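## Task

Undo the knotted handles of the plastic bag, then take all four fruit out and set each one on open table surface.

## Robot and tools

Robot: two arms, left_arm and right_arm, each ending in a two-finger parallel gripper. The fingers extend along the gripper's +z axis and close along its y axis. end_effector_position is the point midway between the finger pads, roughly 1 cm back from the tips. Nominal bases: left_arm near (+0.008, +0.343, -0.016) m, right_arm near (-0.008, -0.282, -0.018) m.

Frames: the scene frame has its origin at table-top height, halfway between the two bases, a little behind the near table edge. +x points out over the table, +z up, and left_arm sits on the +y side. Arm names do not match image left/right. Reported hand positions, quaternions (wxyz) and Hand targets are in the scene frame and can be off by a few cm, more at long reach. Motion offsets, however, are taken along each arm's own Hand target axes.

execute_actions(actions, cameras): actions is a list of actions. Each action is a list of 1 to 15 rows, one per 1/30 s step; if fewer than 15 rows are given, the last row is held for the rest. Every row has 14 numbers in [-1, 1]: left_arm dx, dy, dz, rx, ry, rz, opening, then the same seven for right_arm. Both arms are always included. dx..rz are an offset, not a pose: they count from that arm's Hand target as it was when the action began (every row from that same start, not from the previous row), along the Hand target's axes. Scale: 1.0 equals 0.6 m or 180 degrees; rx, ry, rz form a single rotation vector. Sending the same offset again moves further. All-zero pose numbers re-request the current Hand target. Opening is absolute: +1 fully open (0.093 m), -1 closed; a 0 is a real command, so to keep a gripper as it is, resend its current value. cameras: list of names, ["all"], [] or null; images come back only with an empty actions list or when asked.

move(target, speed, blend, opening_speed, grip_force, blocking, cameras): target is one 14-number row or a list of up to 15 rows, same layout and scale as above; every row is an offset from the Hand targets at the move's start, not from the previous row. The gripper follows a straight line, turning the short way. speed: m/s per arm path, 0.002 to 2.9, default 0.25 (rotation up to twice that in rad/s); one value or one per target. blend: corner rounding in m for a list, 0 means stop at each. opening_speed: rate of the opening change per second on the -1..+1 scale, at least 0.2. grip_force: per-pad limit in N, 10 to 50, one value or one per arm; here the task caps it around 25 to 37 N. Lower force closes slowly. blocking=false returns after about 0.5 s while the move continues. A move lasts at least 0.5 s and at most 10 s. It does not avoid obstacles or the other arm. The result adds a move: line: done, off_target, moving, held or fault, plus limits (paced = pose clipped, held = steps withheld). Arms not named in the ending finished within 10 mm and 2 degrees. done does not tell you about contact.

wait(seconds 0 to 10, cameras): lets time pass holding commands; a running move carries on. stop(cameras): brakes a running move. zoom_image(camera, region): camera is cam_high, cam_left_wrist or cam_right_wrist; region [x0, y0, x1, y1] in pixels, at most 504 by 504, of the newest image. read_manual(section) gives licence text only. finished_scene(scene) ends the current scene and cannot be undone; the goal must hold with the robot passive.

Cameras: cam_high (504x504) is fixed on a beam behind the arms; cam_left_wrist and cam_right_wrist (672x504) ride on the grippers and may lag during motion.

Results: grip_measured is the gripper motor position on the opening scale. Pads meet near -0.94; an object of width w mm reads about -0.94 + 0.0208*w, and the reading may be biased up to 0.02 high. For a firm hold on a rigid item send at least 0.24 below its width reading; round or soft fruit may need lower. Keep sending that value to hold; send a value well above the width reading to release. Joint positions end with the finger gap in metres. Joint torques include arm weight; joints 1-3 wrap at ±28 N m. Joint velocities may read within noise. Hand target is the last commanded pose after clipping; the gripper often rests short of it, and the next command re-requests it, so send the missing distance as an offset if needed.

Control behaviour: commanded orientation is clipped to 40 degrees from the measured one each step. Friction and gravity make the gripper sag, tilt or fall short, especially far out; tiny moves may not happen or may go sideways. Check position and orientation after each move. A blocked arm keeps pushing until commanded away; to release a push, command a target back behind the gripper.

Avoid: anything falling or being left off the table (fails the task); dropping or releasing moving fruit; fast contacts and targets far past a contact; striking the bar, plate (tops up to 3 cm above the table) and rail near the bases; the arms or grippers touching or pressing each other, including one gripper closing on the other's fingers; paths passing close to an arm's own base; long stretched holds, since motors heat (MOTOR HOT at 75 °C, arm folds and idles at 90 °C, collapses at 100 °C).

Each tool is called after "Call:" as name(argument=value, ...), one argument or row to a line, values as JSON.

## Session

Call:
execute_actions(
  actions=[],
)

Call:
zoom_image(
  camera="cam_high",
  region=[150, 150, 350, 350],
)

Scene clock: 0.00 s.
left_arm: end_effector_position=(+0.3915, +0.3722, +0.0398) grip_measured=+1.000 end_effector_quat_wxyz=(+0.492, -0.066, +0.868, -0.003) | right_arm: end_effector_position=(+0.3641, -0.3100, +0.0522) grip_measured=+1.000 end_effector_quat_wxyz=(+0.546, +0.056, +0.833, -0.071)
Joint positions: left_arm=[0.031 1.511 0.418 0.585 0.016 -0.082 0.093] | right_arm=[0.023 1.559 0.32 0.824 0.196 0.015 0.093]
Joint velocities: within noise
Joint torques (N m): no reading
Motor temperatures (°C): left_arm=[25 38 41 31 25 26 29] | right_arm=[25 39 35 35 26 24 26]
Heat: left arm: 41 °C; right arm: 39 °C.
Hand target: left_arm +0.3977, +0.3744, +0.0527; +0.509, -0.067, +0.858, -0.001 | right_arm +0.3682, -0.3083, +0.0601; +0.556, +0.055, +0.827, -0.069
Tool commands: left_gripper/opening=+1.0 right_gripper/opening=+1.0
camera_calibration:
cam_left_wrist: T_world_to_cam=[[0.123832, -0.990176, 0.064936, 0.320214], [-0.831131, -0.139247, -0.538361, 0.432869], [0.542114, 0.0126958, -0.840209, -0.101376], [0, 0, 0, 1]] pos_world=[0.375075, 0.378631, 0.127069]
cam_right_wrist: T_world_to_cam=[[-0.156533, -0.985758, 0.0614703, -0.253951], [-0.743963, 0.076744, -0.663799, 0.366901], [0.649628, -0.149638, -0.74538, -0.156027], [0, 0, 0, 1]] pos_world=[0.334569, -0.301839, 0.14286]

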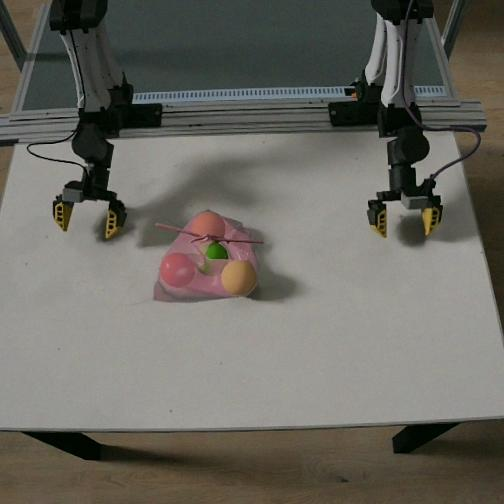

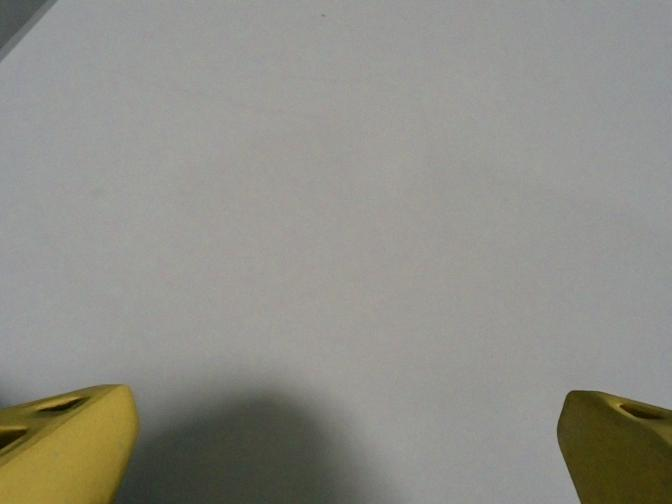

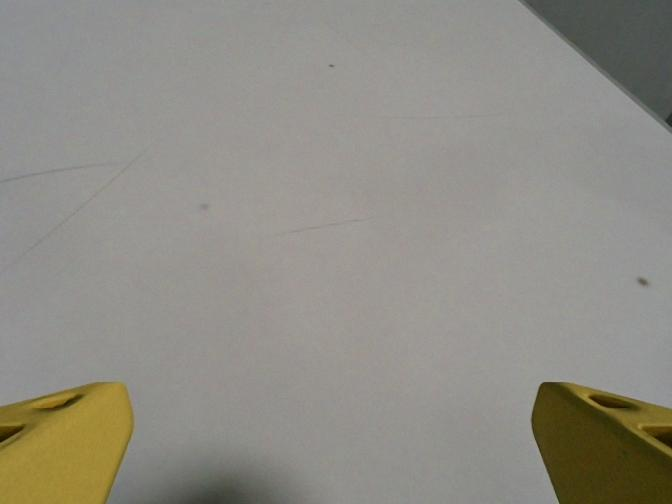

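Scaled by 2.520 from the camera's 504x504 image, which has a finer 720x720 frame.

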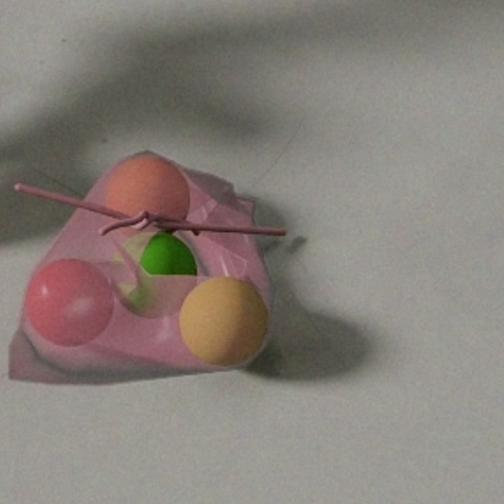

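Call:
move(
  target=[
    [0,0,0,0,0,0,1,-0.309,-0.018,-0.125,0,0,0,0],
    [0,0,0,0,0,0,1,-0.317,0.428,-0.17,-0.047,0.376,-0.037,0],
  ],
  cameras=["cam_right_wrist"],
  blend=[0.05,0],
)

Call:
zoom_image(
  camera="cam_right_wrist",
  region=[150, 100, 550, 450],
)

Scene clock: 4.57 s.
left_arm: end_effector_position=(+0.3915, +0.3722, +0.0398) grip_measured=+1.000 end_effector_quat_wxyz=(+0.492, -0.066, +0.868, -0.003) | right_arm: end_effector_position=(+0.3933, -0.0437, +0.2628) grip_measured=+0.003 end_effector_quat_wxyz=(+0.211, -0.006, +0.971, +0.108)
Joint positions: left_arm=[0.031 1.511 0.418 0.585 0.016 -0.082 0.093] | right_arm=[0.56 2.139 2.572 -1.533 0.037 0.529 0.045]
Joint torques (N m): left_arm=[-0.42 -6.46 6.06 2.18 0.11 -0.09] | right_arm=[-0.12 -6.82 6.11 1.13 -0.23 0.22]
Heat: left arm: 41 °C; right arm: 39 °C.
Hand target: left_arm +0.3977, +0.3744, +0.0527; +0.509, -0.067, +0.858, -0.001 | right_arm +0.3899, -0.0405, +0.2609; +0.000, +0.000, +1.000, +0.001
Off the commanded pose: left_arm 0.014 m, 2 deg | right_arm 0.005 m, 27 deg.
joint sent to its limit (right arm) — joint 4 (wrist pitch), lower limit. The joint targets are off in position and orientation.
move: off_target (left_arm, right_arm)
camera_calibration:
cam_right_wrist: T_world_to_cam=[[0.0711515, -0.974356, -0.213464, -0.0166508], [-0.997336, -0.0729416, 0.00051095, 0.426584], [-0.0160683, 0.212859, -0.976951, 0.360275], [0, 0, 0, 1]] pos_world=[0.432422, -0.061796, 0.348199]
Images, in order (width x height): cam_right_wrist 672x504.

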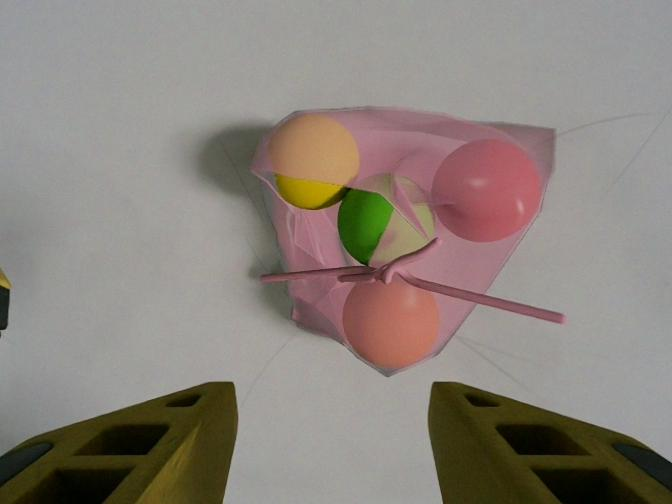

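Scaled by 1.260 from the camera's 672x504 image, which has a finer 960x720 frame.

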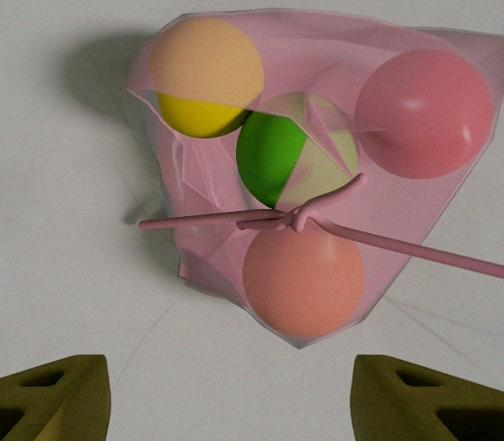

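Call:
zoom_image(
  camera="cam_right_wrist",
  region=[320, 220, 460, 300],
)

Scaled by 3.600 from the camera's 672x504 image, which has a finer 960x720 frame.

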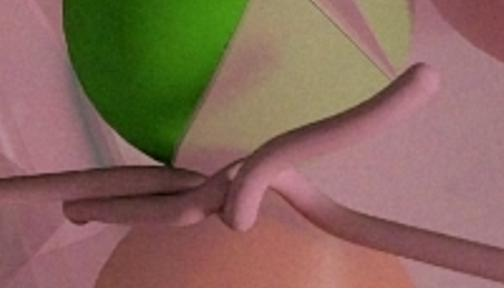

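Call:
move(
  target=[0,0,0,0,0,0,1,-0.063,-0.0225,0.185,0,0,0.25,-0.4],
  cameras=["cam_right_wrist"],
)

Call:
zoom_image(
  camera="cam_right_wrist",
  region=[200, 200, 500, 500],
)

Scene clock: 7.80 s.
left_arm: end_effector_position=(+0.3915, +0.3722, +0.0398) grip_measured=+1.000 end_effector_quat_wxyz=(+0.492, -0.066, +0.868, -0.003) | right_arm: end_effector_position=(+0.4299, -0.0564, +0.1514) grip_measured=-0.397 end_effector_quat_wxyz=(+0.085, +0.374, +0.920, +0.082)
Joint positions: left_arm=[0.031 1.511 0.418 0.585 0.016 -0.082 0.093] | right_arm=[0.496 2.378 2.572 -1.537 0.03 1.255 0.026]
Joint torques (N m): left_arm=[-0.39 -6.48 6.16 2.18 0.12 -0.07] | right_arm=[-0.28 -8.68 6.34 0.61 -0.24 0.24]
Heat: left arm: 42 °C; right arm: 39 °C.
Hand target: left_arm +0.3977, +0.3744, +0.0527; +0.509, -0.067, +0.858, -0.001 | right_arm +0.4275, -0.0538, +0.1498; -0.001, +0.382, +0.924, +0.001
Off the commanded pose: left_arm 0.014 m, 2 deg | right_arm 0.004 m, 14 deg.
joint sent to its limit (right arm) — joint 4 (wrist pitch), lower limit. The joint targets are off in position and orientation.
move: off_target (left_arm, right_arm)
camera_calibration:
cam_right_wrist: T_world_to_cam=[[-0.664517, -0.713306, -0.222738, 0.277076], [-0.740625, 0.588996, 0.323353, 0.340369], [-0.0994581, 0.379839, -0.91969, 0.291426], [0, 0, 0, 1]] pos_world=[0.465192, -0.113531, 0.219678]
Images, in order (width x height): cam_right_wrist 672x504.

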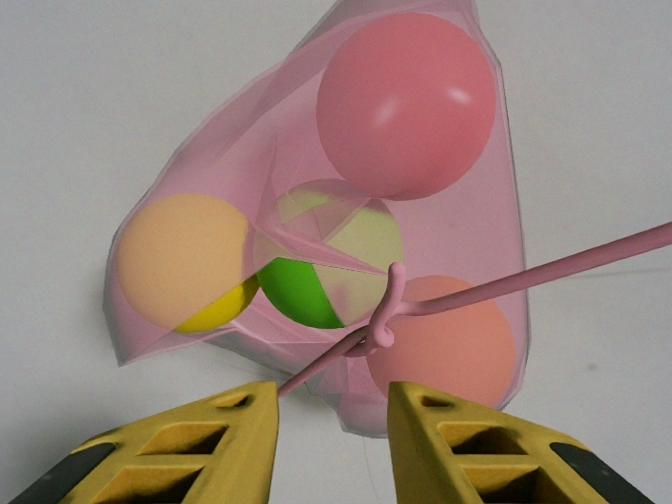

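Scaled by 1.680 from the camera's 672x504 image, which has a finer 960x720 frame.

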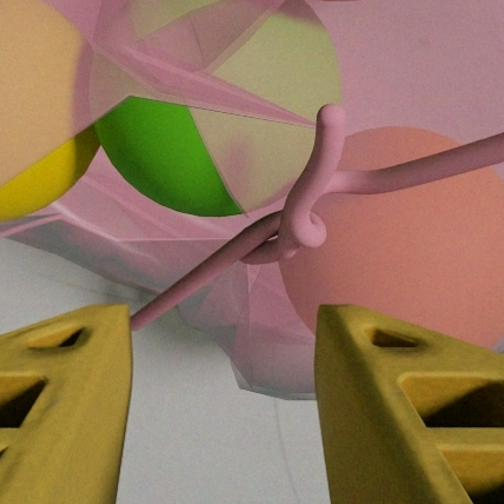

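Call:
move(
  target=[0,0,0,0,0,0,1,-0.016,-0.0055,0.075,0,0,0,-0.5],
  cameras=["cam_right_wrist"],
  speed=0.12,
)

Call:
zoom_image(
  camera="cam_right_wrist",
  region=[200, 200, 500, 500],
)

Scene clock: 9.67 s.
left_arm: end_effector_position=(+0.3915, +0.3722, +0.0398) grip_measured=+1.000 end_effector_quat_wxyz=(+0.492, -0.066, +0.868, -0.003) | right_arm: end_effector_position=(+0.4367, -0.0640, +0.1126) grip_measured=-0.497 end_effector_quat_wxyz=(+0.057, +0.385, +0.920, +0.051)
Joint positions: left_arm=[0.031 1.511 0.418 0.585 0.016 -0.082 0.093] | right_arm=[0.474 2.459 2.572 -1.539 0.026 1.255 0.021]
Joint torques (N m): left_arm=[-0.49 -6.37 6.22 2.19 0.13 -0.12] | right_arm=[-0.4 -9.01 4.96 0.41 -0.16 0.07]
Heat: left arm: 42 °C; right arm: 40 °C.
Hand target: left_arm +0.3977, +0.3744, +0.0527; +0.509, -0.067, +0.858, -0.001 | right_arm +0.4320, -0.0629, +0.1048; -0.001, +0.383, +0.924, +0.000
Off the commanded pose: left_arm 0.014 m, 2 deg | right_arm 0.009 m, 9 deg.
joint sent to its limit (right arm) — joint 4 (wrist pitch), lower limit. The joint targets are off in position and orientation.
move: off_target (left_arm, right_arm)
camera_calibration:
cam_right_wrist: T_world_to_cam=[[-0.693174, -0.705637, -0.146925, 0.271928], [-0.702503, 0.61582, 0.356728, 0.343737], [-0.161241, 0.35049, -0.922582, 0.284736], [0, 0, 0, 1]] pos_world=[0.475881, -0.119595, 0.180025]
Images, in order (width x height): cam_right_wrist 672x504.

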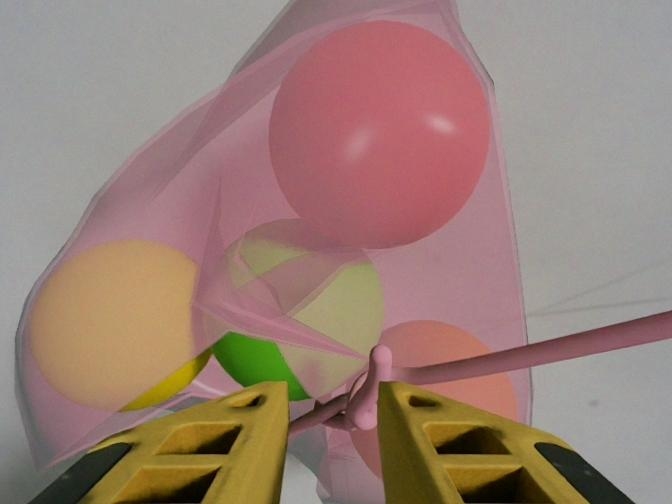

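Scaled by 1.680 from the camera's 672x504 image, which has a finer 960x720 frame.

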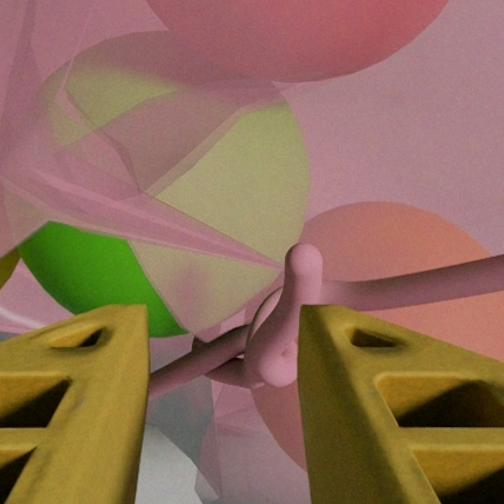

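Call:
move(
  target=[
    [0,0,0,0,0,0,1,-0.0035,-0.0105,0.0,0,0,-0.167,-0.5],
  ],
  cameras=["cam_right_wrist"],
  speed=0.12,
)

Call:
zoom_image(
  camera="cam_right_wrist",
  region=[200, 200, 500, 500],
)

Scene clock: 13.00 s.
left_arm: end_effector_position=(+0.3915, +0.3722, +0.0398) grip_measured=+1.000 end_effector_quat_wxyz=(+0.492, -0.066, +0.868, -0.003) | right_arm: end_effector_position=(+0.4347, -0.0681, +0.1064) grip_measured=-0.497 end_effector_quat_wxyz=(+0.056, +0.136, +0.989, +0.031)
Joint positions: left_arm=[0.031 1.511 0.418 0.585 0.016 -0.082 0.093] | right_arm=[0.465 2.459 2.549 -1.539 0.016 0.728 0.021]
Joint torques (N m): left_arm=[-0.42 -6.49 5.91 2.18 0.11 -0.08] | right_arm=[-0.57 -10.47 4.25 0.45 -0.12 0.03]
Heat: left arm: 42 °C; right arm: 40 °C.
Hand target: left_arm +0.3977, +0.3744, +0.0527; +0.509, -0.067, +0.858, -0.001 | right_arm +0.4290, -0.0688, +0.1048; -0.001, +0.130, +0.992, +0.001
Off the commanded pose: left_arm 0.014 m, 2 deg | right_arm 0.006 m, 7 deg.
joint sent to its limit (right arm) — joint 4 (wrist pitch), lower limit. The joint targets are off in position and orientation.
move: off_target (left_arm, right_arm)
camera_calibration:
cam_right_wrist: T_world_to_cam=[[-0.254014, -0.963275, -0.0870522, 0.0519104], [-0.920868, 0.213341, 0.326323, 0.41784], [-0.295767, 0.163054, -0.941241, 0.327755], [0, 0, 0, 1]] pos_world=[0.4949, -0.0925803, 0.176664]
Images, in order (width x height): cam_right_wrist 672x504.

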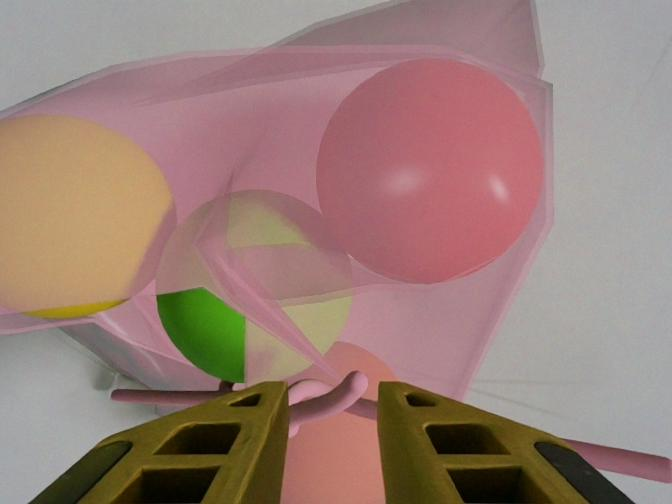

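Scaled by 1.680 from the camera's 672x504 image, which has a finer 960x720 frame.

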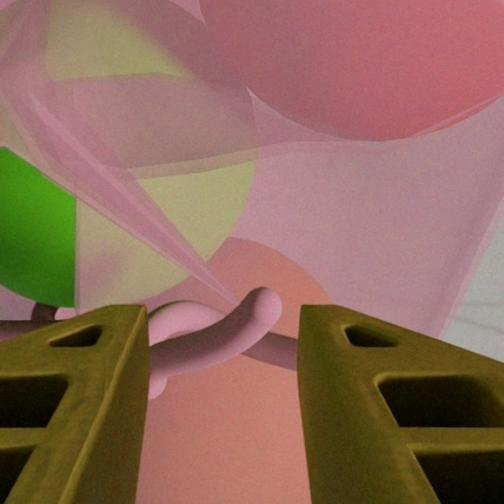

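Call:
move(
  target=[
    [0,0,0,0,0,0,1,0,0,-0.08,0,0,0,-0.3],
    [0,0,0,0,0,0,1,0.028,-0.108,-0.06,0,0,0.444,-0.3],
  ],
  cameras=["cam_right_wrist"],
  speed=0.15,
)

Scene clock: 19.97 s.
left_arm: end_effector_position=(+0.3915, +0.3722, +0.0398) grip_measured=+1.000 end_effector_quat_wxyz=(+0.492, -0.066, +0.868, -0.003) | right_arm: end_effector_position=(+0.4033, -0.1266, +0.1182) grip_measured=-0.303 end_effector_quat_wxyz=(+0.013, +0.732, +0.682, +0.013)
Joint positions: left_arm=[0.031 1.511 0.418 0.585 0.016 -0.082 0.093] | right_arm=[0.379 2.267 2.267 -1.543 0.02 2.012 0.031]
Joint torques (N m): left_arm=[-0.44 -6.52 6.17 2.18 0.11 -0.1] | right_arm=[-0.42 -13.74 4.08 0.13 -0.18 0.27]
Motor temperatures (°C): left_arm=[25 39 43 36 25 25 29] | right_arm=[25 44 36 35 26 24 26]
Heat: left arm: 43 °C; right arm: 44 °C.
Hand target: left_arm +0.3977, +0.3744, +0.0527; +0.509, -0.067, +0.858, -0.001 | right_arm +0.3961, -0.1271, +0.1407; -0.001, +0.736, +0.677, +0.000
Off the commanded pose: left_arm 0.014 m, 2 deg | right_arm 0.024 m, 2 deg.
joint sent to its limit (right arm) — joint 4 (wrist pitch), lower limit. The joint targets are off in position and orientation.
move: off_target (left_arm, right_arm)
camera_calibration:
cam_right_wrist: T_world_to_cam=[[-0.997066, 0.0606693, -0.0466728, 0.413169], [0.0352156, 0.90496, 0.424037, 0.0878004], [0.067963, 0.42115, -0.904441, 0.220737], [0, 0, 0, 1]] pos_world=[0.393863, -0.197486, 0.181697]
Images, in order (width x height): cam_right_wrist 672x504.

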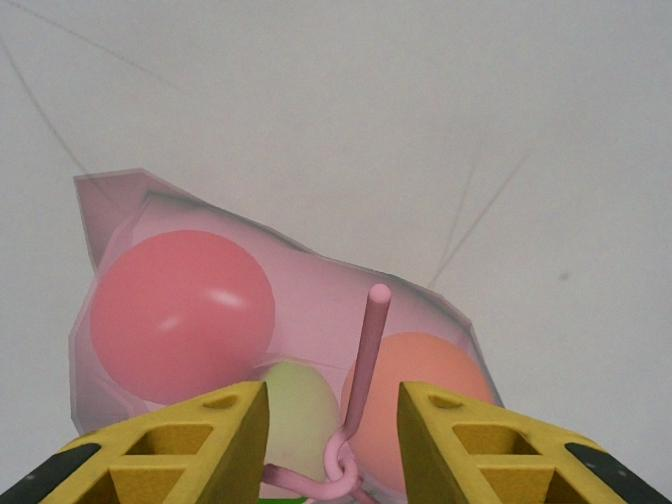

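Call:
move(
  target=[
    [0,0,0,0,0,0,1,0,-0.015,0.12,0,0,0,-0.3],
  ],
  cameras=["cam_right_wrist"],
  speed=0.12,
)

Scene clock: 21.53 s.
left_arm: end_effector_position=(+0.3915, +0.3722, +0.0398) grip_measured=+1.000 end_effector_quat_wxyz=(+0.492, -0.066, +0.868, -0.003) | right_arm: end_effector_position=(+0.3865, -0.1327, +0.0494) grip_measured=-0.303 end_effector_quat_wxyz=(-0.004, +0.734, +0.678, -0.028)
Joint positions: left_arm=[0.031 1.511 0.418 0.585 0.016 -0.082 0.093] | right_arm=[0.379 2.249 1.96 -1.343 0.02 2.021 0.031]
Joint torques (N m): left_arm=[-0.36 -6.52 6.2 2.17 0.11 -0.07] | right_arm=[0.53 -13.3 4.25 0.22 -0.18 0.27]
Heat: left arm: 43 °C; right arm: 45 °C.
Hand target: left_arm +0.3977, +0.3744, +0.0527; +0.509, -0.067, +0.858, -0.001 | right_arm +0.3871, -0.1262, +0.0688; -0.001, +0.736, +0.677, +0.000
Off the commanded pose: left_arm 0.014 m, 2 deg | right_arm 0.020 m, 3 deg.
move: off_target (left_arm, right_arm)
camera_calibration:
cam_right_wrist: T_world_to_cam=[[-0.997056, 0.0690229, 0.0333948, 0.390733], [0.0765873, 0.917549, 0.390178, 0.110461], [-0.00371015, 0.391587, -0.920134, 0.186736], [0, 0, 0, 1]] pos_world=[0.381816, -0.201447, 0.115674]
Images, in order (width x height): cam_right_wrist 672x504.

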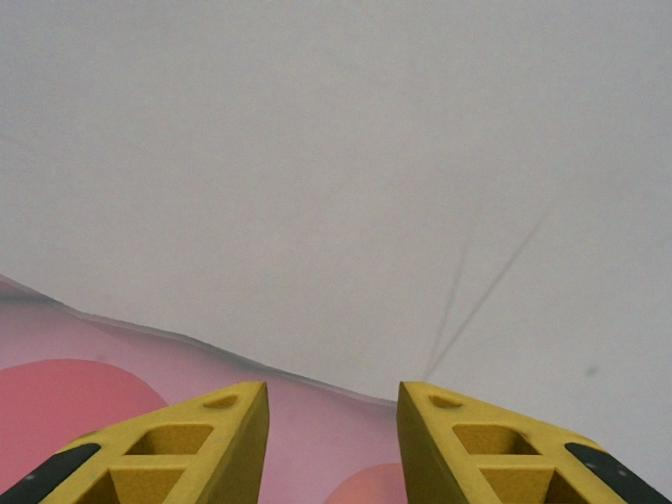

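Call:
move(
  target=[
    [0,0,0,0,0,0,1,0,0,-0.045,0,0,0,-0.3],
  ],
  cameras=["cam_right_wrist"],
  speed=0.12,
)

Scene clock: 22.93 s.
left_arm: end_effector_position=(+0.3915, +0.3722, +0.0398) grip_measured=+1.000 end_effector_quat_wxyz=(+0.492, -0.066, +0.868, -0.003) | right_arm: end_effector_position=(+0.3861, -0.1329, +0.0699) grip_measured=-0.303 end_effector_quat_wxyz=(-0.004, +0.734, +0.678, -0.029)
Joint positions: left_arm=[0.031 1.511 0.418 0.585 0.016 -0.082 0.093] | right_arm=[0.379 2.249 2.041 -1.427 0.02 2.021 0.031]
Joint torques (N m): left_arm=[-0.4 -6.54 6.17 2.21 0.11 -0.11] | right_arm=[0.42 -13 6.67 -0.13 -0.17 0.22]
Heat: left arm: 43 °C; right arm: 46 °C.
Hand target: left_arm +0.3977, +0.3744, +0.0527; +0.509, -0.067, +0.858, -0.001 | right_arm +0.3871, -0.1263, +0.0958; -0.001, +0.736, +0.677, +0.000
Off the commanded pose: left_arm 0.014 m, 2 deg | right_arm 0.027 m, 3 deg.
move: off_target (left_arm, right_arm)
camera_calibration:
cam_right_wrist: T_world_to_cam=[[-0.996955, 0.0694545, 0.0354557, 0.389536], [0.0777861, 0.917857, 0.389214, 0.102455], [-0.00551062, 0.390787, -0.920465, 0.206382], [0, 0, 0, 1]] pos_world=[0.381518, -0.201745, 0.136279]
Images, in order (width x height): cam_right_wrist 672x504.

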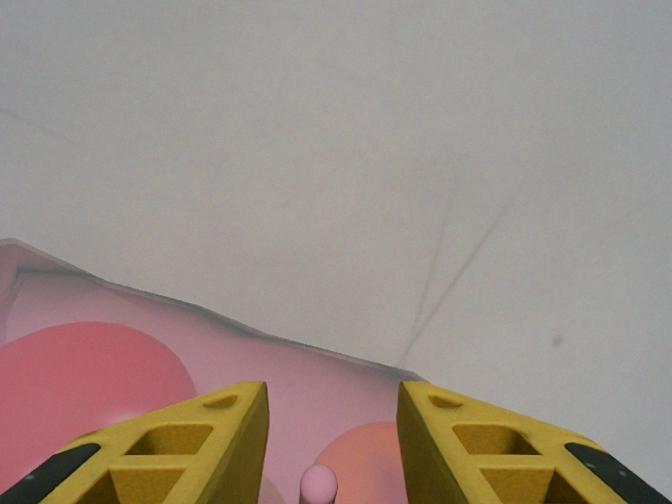

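Call:
move(
  target=[
    [0,0,0,0,0,0,1,0,0,-0.03,0,0,0,-0.3],
    [0,0,0,0,0,0,1,0,0,-0.03,0,0,0,-1],
  ],
  cameras=["cam_right_wrist"],
  speed=0.12,
  opening_speed=0.6,
)

Scene clock: 26.03 s.
left_arm: end_effector_position=(+0.3915, +0.3722, +0.0398) grip_measured=+1.000 end_effector_quat_wxyz=(+0.492, -0.066, +0.868, -0.003) | right_arm: end_effector_position=(+0.3877, -0.1325, +0.0944) grip_measured=-0.905 end_effector_quat_wxyz=(-0.001, +0.734, +0.678, -0.022)
Joint positions: left_arm=[0.031 1.511 0.418 0.585 0.016 -0.082 0.093] | right_arm=[0.379 2.249 2.139 -1.509 0.02 2.022 0.002]
Joint torques (N m): left_arm=[-0.29 -6.35 6.15 2.19 0.08 -0.11] | right_arm=[0.43 -11.85 6.69 0.03 -0.17 0.23]
Heat: left arm: 43 °C; right arm: 47 °C.
Hand target: left_arm +0.3977, +0.3744, +0.0527; +0.509, -0.067, +0.858, -0.001 | right_arm +0.3872, -0.1263, +0.1138; -0.001, +0.736, +0.677, +0.000
Off the commanded pose: left_arm 0.014 m, 2 deg | right_arm 0.020 m, 3 deg.
move: off_target (left_arm, right_arm); target 2's new opening was sent with right_arm's hand 0.020 m and 3 deg from that target
camera_calibration:
cam_right_wrist: T_world_to_cam=[[-0.997344, 0.0697256, 0.0210644, 0.391776], [0.0723646, 0.915605, 0.395512, 0.0935998], [0.00829065, 0.395986, -0.918219, 0.223824], [0, 0, 0, 1]] pos_world=[0.382106, -0.201649, 0.160247]
Images, in order (width x height): cam_right_wrist 672x504.

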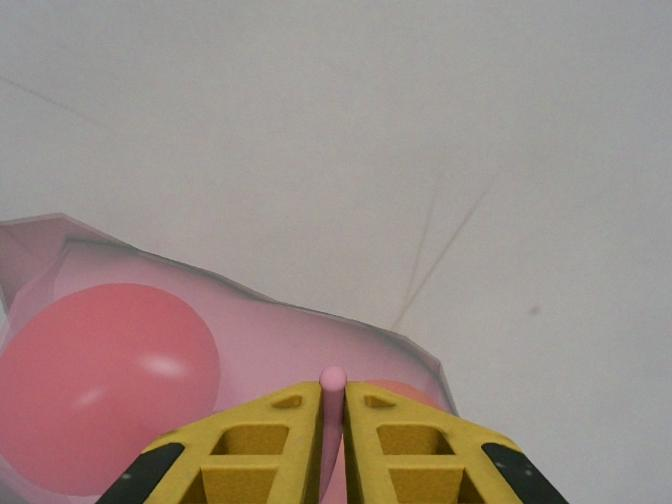

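Call:
move(
  target=[
    [-0.272,-0.022,-0.15,0,0,0,0,-0.05,0,-0.13,0,0,0,-1],
    [-0.22,-0.61,-0.157,-0.118,0.323,-0.155,-0.3,-0.05,0,-0.13,0,0,0,-1],
  ],
  cameras=["all"],
  speed=[0.1,0.25],
  blend=[0.05,0],
)

Call:
zoom_image(
  camera="cam_left_wrist",
  region=[150, 150, 500, 500],
)

Scene clock: 32.63 s.
left_arm: end_effector_position=(+0.4187, +0.0255, +0.2248) grip_measured=-0.298 end_effector_quat_wxyz=(+0.138, -0.320, +0.918, -0.190) | right_arm: end_effector_position=(+0.3884, -0.1567, +0.1647) grip_measured=-0.905 end_effector_quat_wxyz=(+0.029, +0.738, +0.672, +0.048)
Joint positions: left_arm=[-0.738 2.349 2.834 -1.552 -0.051 -1.337 0.031] | right_arm=[0.325 2.094 2.173 -1.543 0.02 1.98 0.002]
Joint torques (N m): left_arm=[-0.27 -12.34 7.45 1.43 0.21 -0.28] | right_arm=[-0.38 -12.12 6.61 0.35 -0.13 0.01]
Heat: left arm: 44 °C; right arm: 48 °C.
Hand target: left_arm +0.4197, +0.0209, +0.2393; +0.000, -0.341, +0.940, +0.000 | right_arm +0.3846, -0.1563, +0.1917; -0.001, +0.736, +0.677, +0.000
Off the commanded pose: left_arm 0.015 m, 27 deg | right_arm 0.027 m, 7 deg.
elbow stopped short (left arm): the move would have taken joint 3 (elbow) straighter than the controller allows.
joint sent to its limit (right arm) — joint 4 (wrist pitch), lower limit. The joint targets are off in position and orientation.
move: off_target (left_arm, right_arm); target 2's new opening was sent with left_arm's hand 0.015 m and 27 deg from that target
camera_calibration:
cam_left_wrist: T_world_to_cam=[[0.540169, -0.725581, 0.42632, -0.300723], [-0.841553, -0.464257, 0.276142, 0.336314], [-0.00244141, -0.507935, -0.861392, 0.289679], [0, 0, 0, 1]] pos_world=[0.446175, 0.0850749, 0.284861]
cam_right_wrist: T_world_to_cam=[[-0.989188, 0.0851243, -0.11942, 0.4151], [0.0227501, 0.893511, 0.448464, 0.0948593], [0.144878, 0.440898, -0.885787, 0.246677], [0, 0, 0, 1]] pos_world=[0.372716, -0.228852, 0.225533]

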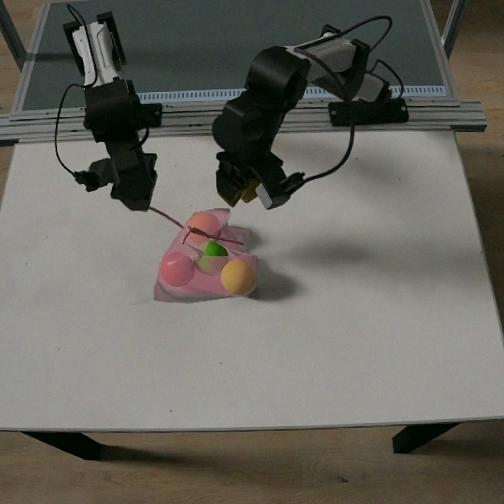

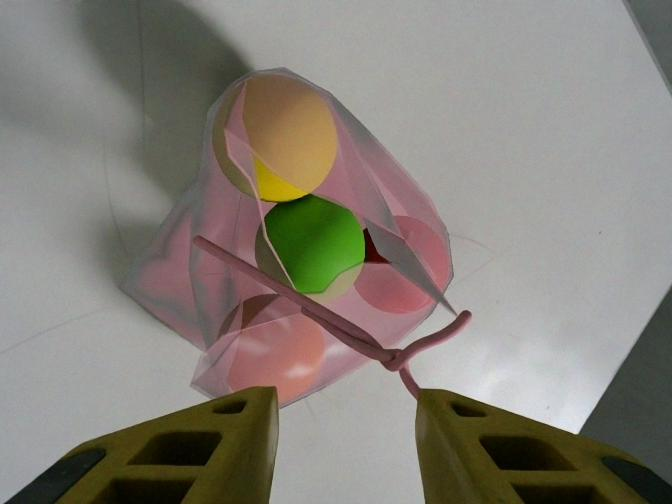

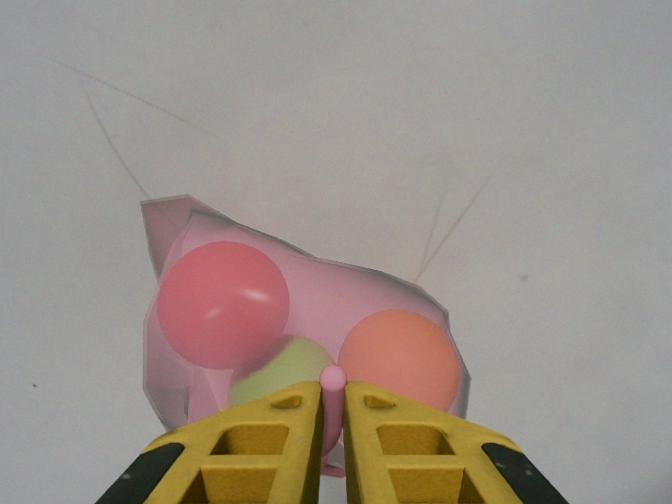

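Scaled by 1.440 from the camera's 672x504 image, which has a finer 960x720 frame.

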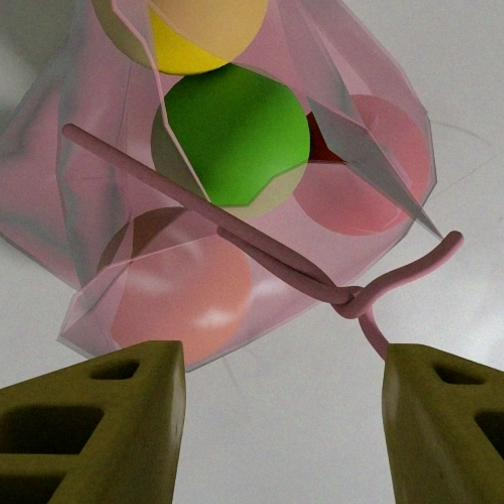

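Call:
move(
  target=[0.107,-0.115,0.132,0.174,-0.084,0.343,-0.4,0,0,0,0,0,0,-1],
  cameras=["all"],
  speed=0.15,
)

Call:
zoom_image(
  camera="cam_left_wrist",
  region=[200, 200, 500, 500],
)

Scene clock: 37.47 s.
left_arm: end_effector_position=(+0.4110, -0.0559, +0.1397) grip_measured=-0.398 end_effector_quat_wxyz=(+0.174, +0.179, +0.953, -0.169) | right_arm: end_effector_position=(+0.3884, -0.1567, +0.1647) grip_measured=-0.905 end_effector_quat_wxyz=(+0.029, +0.738, +0.672, +0.048)
Joint positions: left_arm=[-0.819 2.344 2.429 -1.145 0.073 -0.405 0.026] | right_arm=[0.325 2.094 2.173 -1.543 0.02 1.98 0.002]
Joint torques (N m): left_arm=[-1.17 -13.5 8.8 1.84 0.31 0.17] | right_arm=[-0.54 -12.18 6.6 0.36 -0.16 0.04]
Motor temperatures (°C): left_arm=[25 42 44 36 25 25 29] | right_arm=[25 49 37 35 26 24 26]
Heat: left arm: 44 °C; right arm: 49 °C.
Hand target: left_arm +0.4147, -0.0733, +0.1601; +0.204, +0.197, +0.938, -0.199 | right_arm +0.3846, -0.1563, +0.1917; -0.001, +0.736, +0.677, +0.000
Off the commanded pose: left_arm 0.027 m, 5 deg | right_arm 0.027 m, 7 deg.
joint sent to its limit (right arm) — joint 4 (wrist pitch), lower limit. The joint targets are off in position and orientation.
move: off_target (left_arm, right_arm)
camera_calibration:
cam_left_wrist: T_world_to_cam=[[-0.396419, -0.883184, 0.250677, 0.0812127], [-0.907575, 0.418163, 0.0380397, 0.425345], [-0.13842, -0.212428, -0.967323, 0.262309], [0, 0, 0, 1]] pos_world=[0.454535, -0.0504161, 0.2172]
cam_right_wrist: T_world_to_cam=[[-0.989188, 0.0851243, -0.11942, 0.4151], [0.0227501, 0.893511, 0.448464, 0.0948593], [0.144878, 0.440898, -0.885787, 0.246677], [0, 0, 0, 1]] pos_world=[0.372716, -0.228852, 0.225533]

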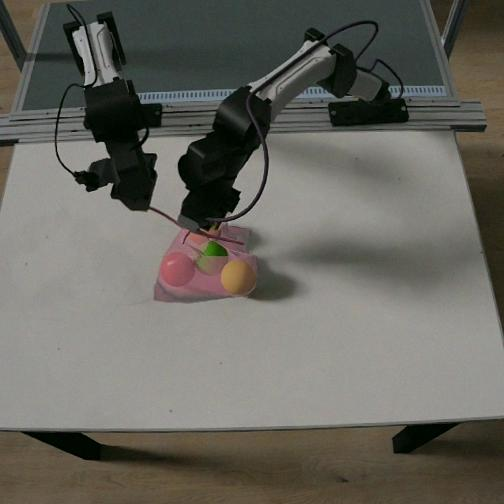

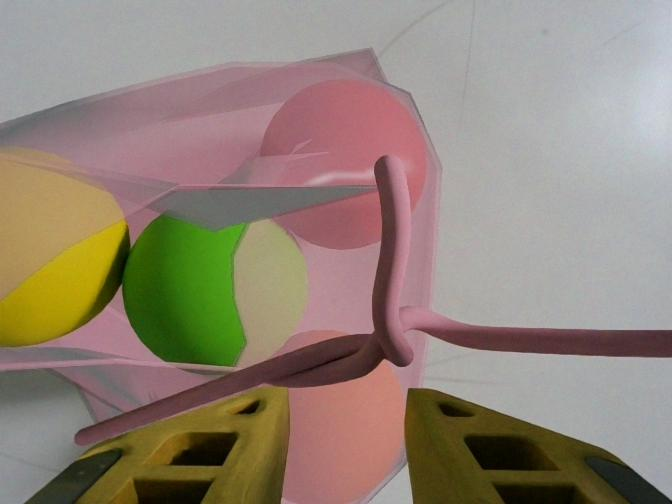

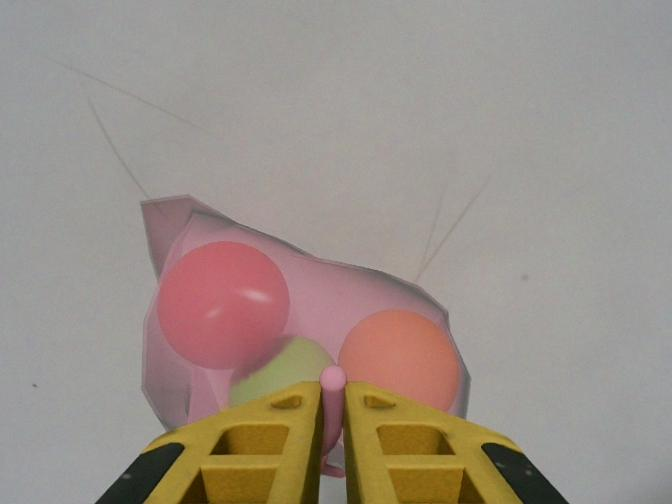

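Scaled by 1.680 from the camera's 672x504 image, which has a finer 960x720 frame.

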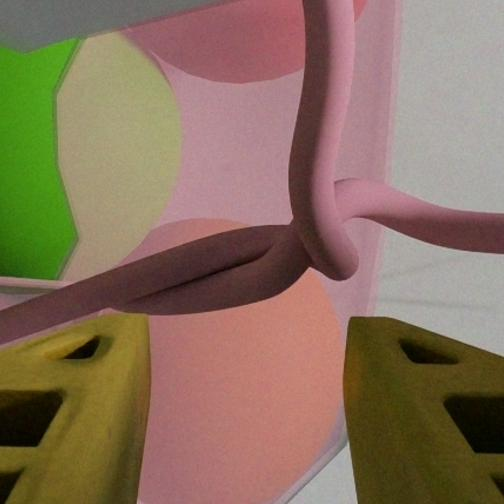

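Call:
move(
  target=[
    [-0.023,-0.0145,-0.042,0,0,0,-0.4,0,0,0,0,0,0,-1],
    [-0.074,-0.0275,0,0,0,0,-0.4,0,0,0,0,0,0,-1],
    [-0.032,-0.001,0.065,0,0,0,-0.4,0,0,0,0,0,0,-1],
  ],
  cameras=["cam_left_wrist"],
  speed=0.12,
)

Scene clock: 41.33 s.
left_arm: end_effector_position=(+0.4425, -0.0876, +0.1189) grip_measured=-0.398 end_effector_quat_wxyz=(+0.199, +0.180, +0.945, -0.187) | right_arm: end_effector_position=(+0.3884, -0.1567, +0.1647) grip_measured=-0.905 end_effector_quat_wxyz=(+0.029, +0.738, +0.672, +0.048)
Joint positions: left_arm=[-0.819 2.622 2.837 -1.212 0.076 -0.403 0.026] | right_arm=[0.325 2.094 2.173 -1.543 0.02 1.98 0.002]
Joint torques (N m): left_arm=[-0.69 -15.16 8.34 1.67 0.29 0.17] | right_arm=[-0.5 -12.14 6.45 0.33 -0.1 -0.01]
Heat: left arm: 44 °C; right arm: 49 °C.
Hand target: left_arm +0.4424, -0.0970, +0.1365; +0.204, +0.197, +0.938, -0.199 | right_arm +0.3846, -0.1563, +0.1917; -0.001, +0.736, +0.677, +0.000
Off the commanded pose: left_arm 0.020 m, 2 deg | right_arm 0.027 m, 7 deg.
elbow stopped short (left arm): the move would have taken joint 3 (elbow) straighter than the controller allows.
joint sent to its limit (right arm) — joint 4 (wrist pitch), lower limit. The joint targets are off in position and orientation.
move: off_target (left_arm, right_arm)
camera_calibration:
cam_left_wrist: T_world_to_cam=[[-0.41013, -0.870416, 0.272341, 0.0756582], [-0.90693, 0.420757, -0.0210223, 0.474839], [-0.0962913, -0.255616, -0.961971, 0.216776], [0, 0, 0, 1]] pos_world=[0.482549, -0.0785264, 0.19791]
Images, in order (width x height): cam_left_wrist 672x504.

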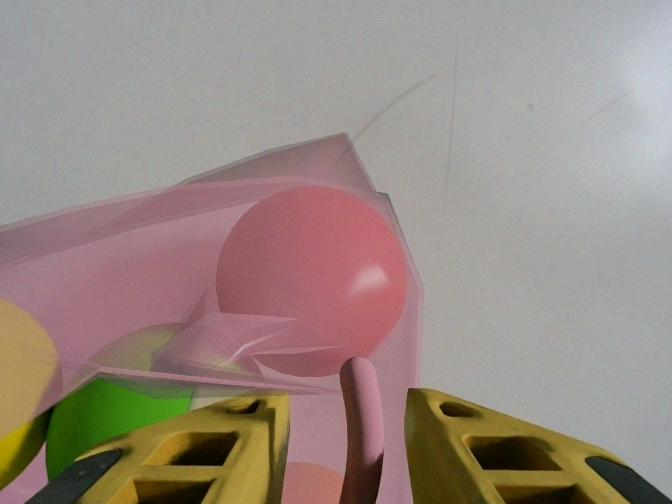

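Call:
move(
  target=[0,0,0,0,0,0,-1,0,0,0,0,0,0,-1],
  cameras=["cam_left_wrist"],
  opening_speed=0.7,
)

Scene clock: 42.77 s.
left_arm: end_effector_position=(+0.4424, -0.0877, +0.1189) grip_measured=-0.892 end_effector_quat_wxyz=(+0.199, +0.180, +0.945, -0.187) | right_arm: end_effector_position=(+0.3884, -0.1567, +0.1647) grip_measured=-0.905 end_effector_quat_wxyz=(+0.029, +0.738, +0.672, +0.048)
Joint positions: left_arm=[-0.819 2.622 2.837 -1.212 0.077 -0.403 0.002] | right_arm=[0.325 2.094 2.173 -1.543 0.02 1.98 0.002]
Joint torques (N m): left_arm=[-0.68 -15.13 8.28 1.61 0.32 0.16] | right_arm=[-0.42 -12.07 6.37 0.31 -0.13 0.01]
Heat: left arm: 44 °C; right arm: 49 °C.
Hand target: left_arm +0.4424, -0.0970, +0.1365; +0.204, +0.197, +0.938, -0.199 | right_arm +0.3846, -0.1563, +0.1917; -0.001, +0.736, +0.677, +0.000
Off the commanded pose: left_arm 0.020 m, 2 deg | right_arm 0.027 m, 7 deg.
elbow stopped short (left arm): the move would have taken joint 3 (elbow) straighter than the controller allows.
joint sent to its limit (right arm) — joint 4 (wrist pitch), lower limit. The joint targets are off in position and orientation.
move: off_target (left_arm, right_arm)
camera_calibration:
cam_left_wrist: T_world_to_cam=[[-0.410305, -0.870153, 0.272917, 0.075561], [-0.906797, 0.421052, -0.0208231, 0.4748], [-0.0967928, -0.256024, -0.961812, 0.216929], [0, 0, 0, 1]] pos_world=[0.482548, -0.078627, 0.19791]
Images, in order (width x height): cam_left_wrist 672x504.

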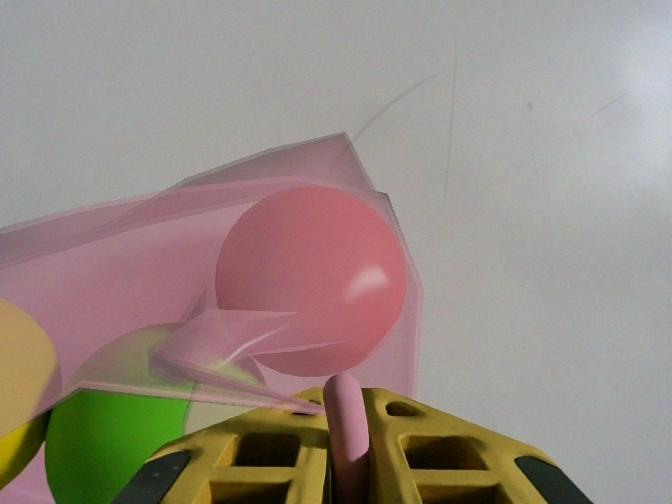

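Call:
move(
  target=[
    [-0.05,0.094,-0.005,0,0,0,-1,0,0,0,0,0,0,-1],
    [-0.016,0.192,-0.0575,0,0,0,-1,0,0,0,0,0,0,-1],
  ],
  cameras=["all"],
  speed=0.06,
)

Call:
zoom_image(
  camera="cam_high",
  region=[130, 170, 310, 320],
)

Scene clock: 46.60 s.
left_arm: end_effector_position=(+0.4855, +0.0210, +0.0964) grip_measured=-0.892 end_effector_quat_wxyz=(+0.155, +0.181, +0.955, -0.175) | right_arm: end_effector_position=(+0.3886, -0.1571, +0.1647) grip_measured=-0.905 end_effector_quat_wxyz=(+0.029, +0.739, +0.672, +0.049)
Joint positions: left_arm=[-0.59 2.438 2.443 -1.123 0.206 -0.203 0.002] | right_arm=[0.324 2.094 2.173 -1.543 0.019 1.98 0.002]
Joint torques (N m): left_arm=[-0.38 -19.88 6.04 1.7 0.37 0.21] | right_arm=[-0.38 -12.03 6.37 0.35 -0.12 0.02]
Heat: left arm: 45 °C; right arm: 50 °C.
Hand target: left_arm +0.4918, +0.0131, +0.1360; +0.204, +0.197, +0.938, -0.199 | right_arm +0.3847, -0.1564, +0.1917; -0.001, +0.736, +0.677, +0.000
Off the commanded pose: left_arm 0.041 m, 7 deg | right_arm 0.027 m, 7 deg.
elbow stopped short (left arm): the move would have taken joint 3 (elbow) straighter than the controller allows.
joint sent to its limit (right arm) — joint 4 (wrist pitch), lower limit. The joint targets are off in position and orientation.
move: off_target (left_arm, right_arm)
camera_calibration:
cam_left_wrist: T_world_to_cam=[[-0.396269, -0.878197, 0.267845, 0.187686], [-0.900749, 0.428357, 0.071845, 0.455555], [-0.177827, -0.212791, -0.96078, 0.265589], [0, 0, 0, 1]] pos_world=[0.531944, 0.0261997, 0.172173]
cam_right_wrist: T_world_to_cam=[[-0.989097, 0.0866206, -0.1191, 0.415466], [0.024133, 0.89313, 0.44915, 0.0945885], [0.145277, 0.441379, -0.885483, 0.246686], [0, 0, 0, 1]] pos_world=[0.372815, -0.22935, 0.225433]

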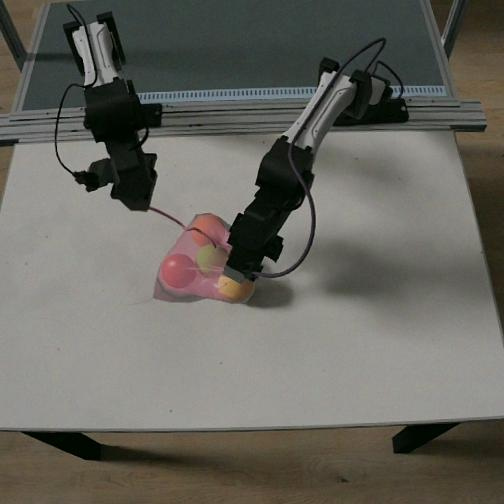

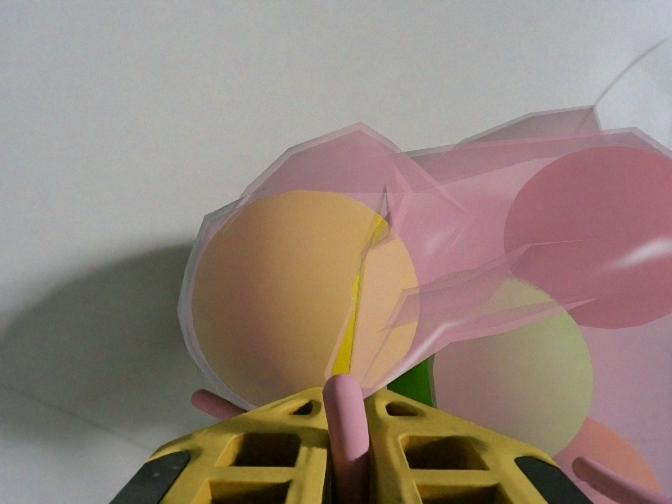

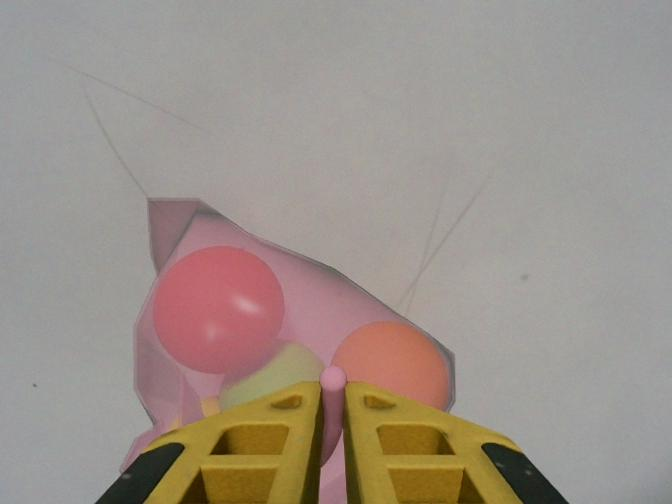

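Scaled by 2.800 from the camera's 504x504 image, which has a finer 720x720 frame.

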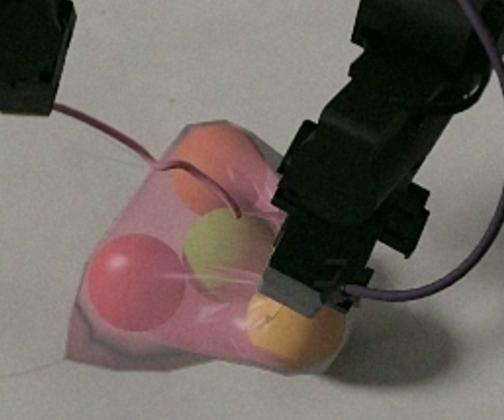

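Call:
move(
  target=[
    [-0.038,-0.145,0.11,0,0,0,-1,0,0,0,0,0,0,-1],
    [-0.038,-0.145,0.11,0,0,0,-0.4,0,0,0,0,0,0,-1],
    [-0.038,-0.145,-0.17,0,0,0,-0.4,0,0,0,0,0,0,-1],
  ],
  cameras=["all"],
  speed=0.1,
)

Call:
zoom_image(
  camera="cam_high",
  region=[130, 170, 310, 320],
)

Scene clock: 52.33 s.
left_arm: end_effector_position=(+0.4527, -0.0273, +0.2241) grip_measured=-0.402 end_effector_quat_wxyz=(+0.249, +0.177, +0.927, -0.219) | right_arm: end_effector_position=(+0.3886, -0.1571, +0.1647) grip_measured=-0.905 end_effector_quat_wxyz=(+0.029, +0.739, +0.672, +0.049)
Joint positions: left_arm=[-0.715 2.418 2.839 -1.301 0.143 -0.326 0.026] | right_arm=[0.324 2.094 2.173 -1.543 0.019 1.98 0.002]
Joint torques (N m): left_arm=[-0.08 -17.95 7.75 1.28 0.3 0.11] | right_arm=[-0.25 -12.04 6.41 0.33 -0.13 0.01]
Motor temperatures (°C): left_arm=[25 48 44 36 25 25 29] | right_arm=[25 50 38 34 26 24 26]
Heat: left arm: 48 °C; right arm: 50 °C.
Hand target: left_arm +0.4408, -0.0207, +0.2575; +0.204, +0.197, +0.938, -0.199 | right_arm +0.3847, -0.1564, +0.1917; -0.001, +0.736, +0.677, +0.000
Off the commanded pose: left_arm 0.036 m, 6 deg | right_arm 0.027 m, 7 deg.
elbow stopped short (left arm): the move would have taken joint 3 (elbow) straighter than the controller allows.
joint sent to its limit (right arm) — joint 4 (wrist pitch), lower limit. The joint targets are off in position and orientation.
move: off_target (left_arm, right_arm); target 2's new opening was sent with left_arm's hand 0.027 m and 3 deg from that target
camera_calibration:
cam_left_wrist: T_world_to_cam=[[-0.431482, -0.8472, 0.309962, 0.105526], [-0.902068, 0.408952, -0.137958, 0.484671], [-0.00988108, -0.339133, -0.940687, 0.288198], [0, 0, 0, 1]] pos_world=[0.485586, -0.0110684, 0.305259]
cam_right_wrist: T_world_to_cam=[[-0.989097, 0.0866206, -0.1191, 0.415466], [0.024133, 0.89313, 0.44915, 0.0945885], [0.145277, 0.441379, -0.885483, 0.246686], [0, 0, 0, 1]] pos_world=[0.372815, -0.22935, 0.225433]

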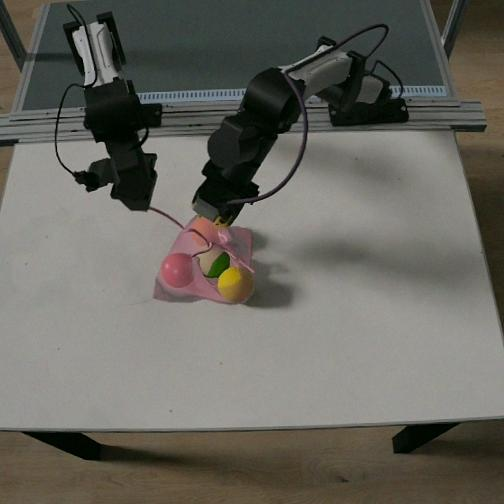

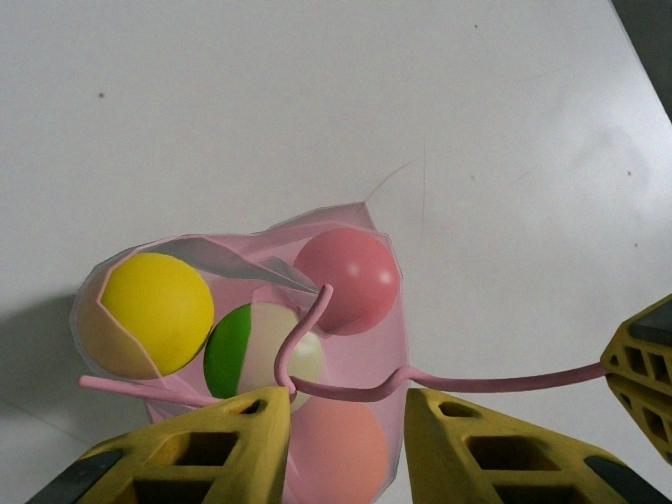

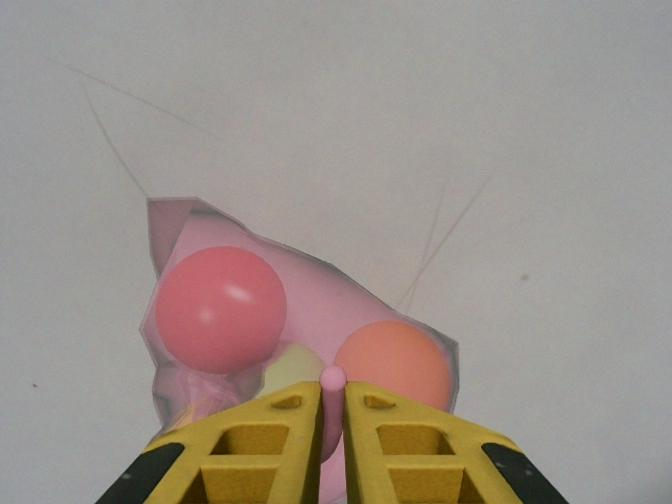

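Scaled by 2.800 from the camera's 504x504 image, which has a finer 720x720 frame.

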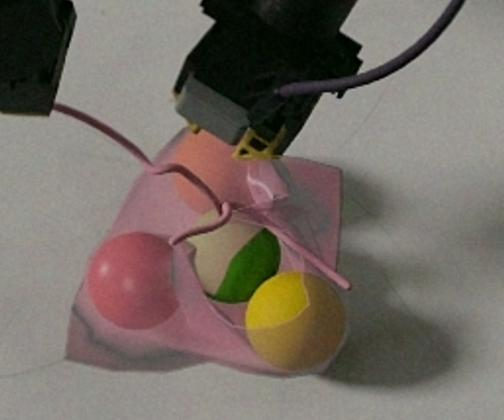

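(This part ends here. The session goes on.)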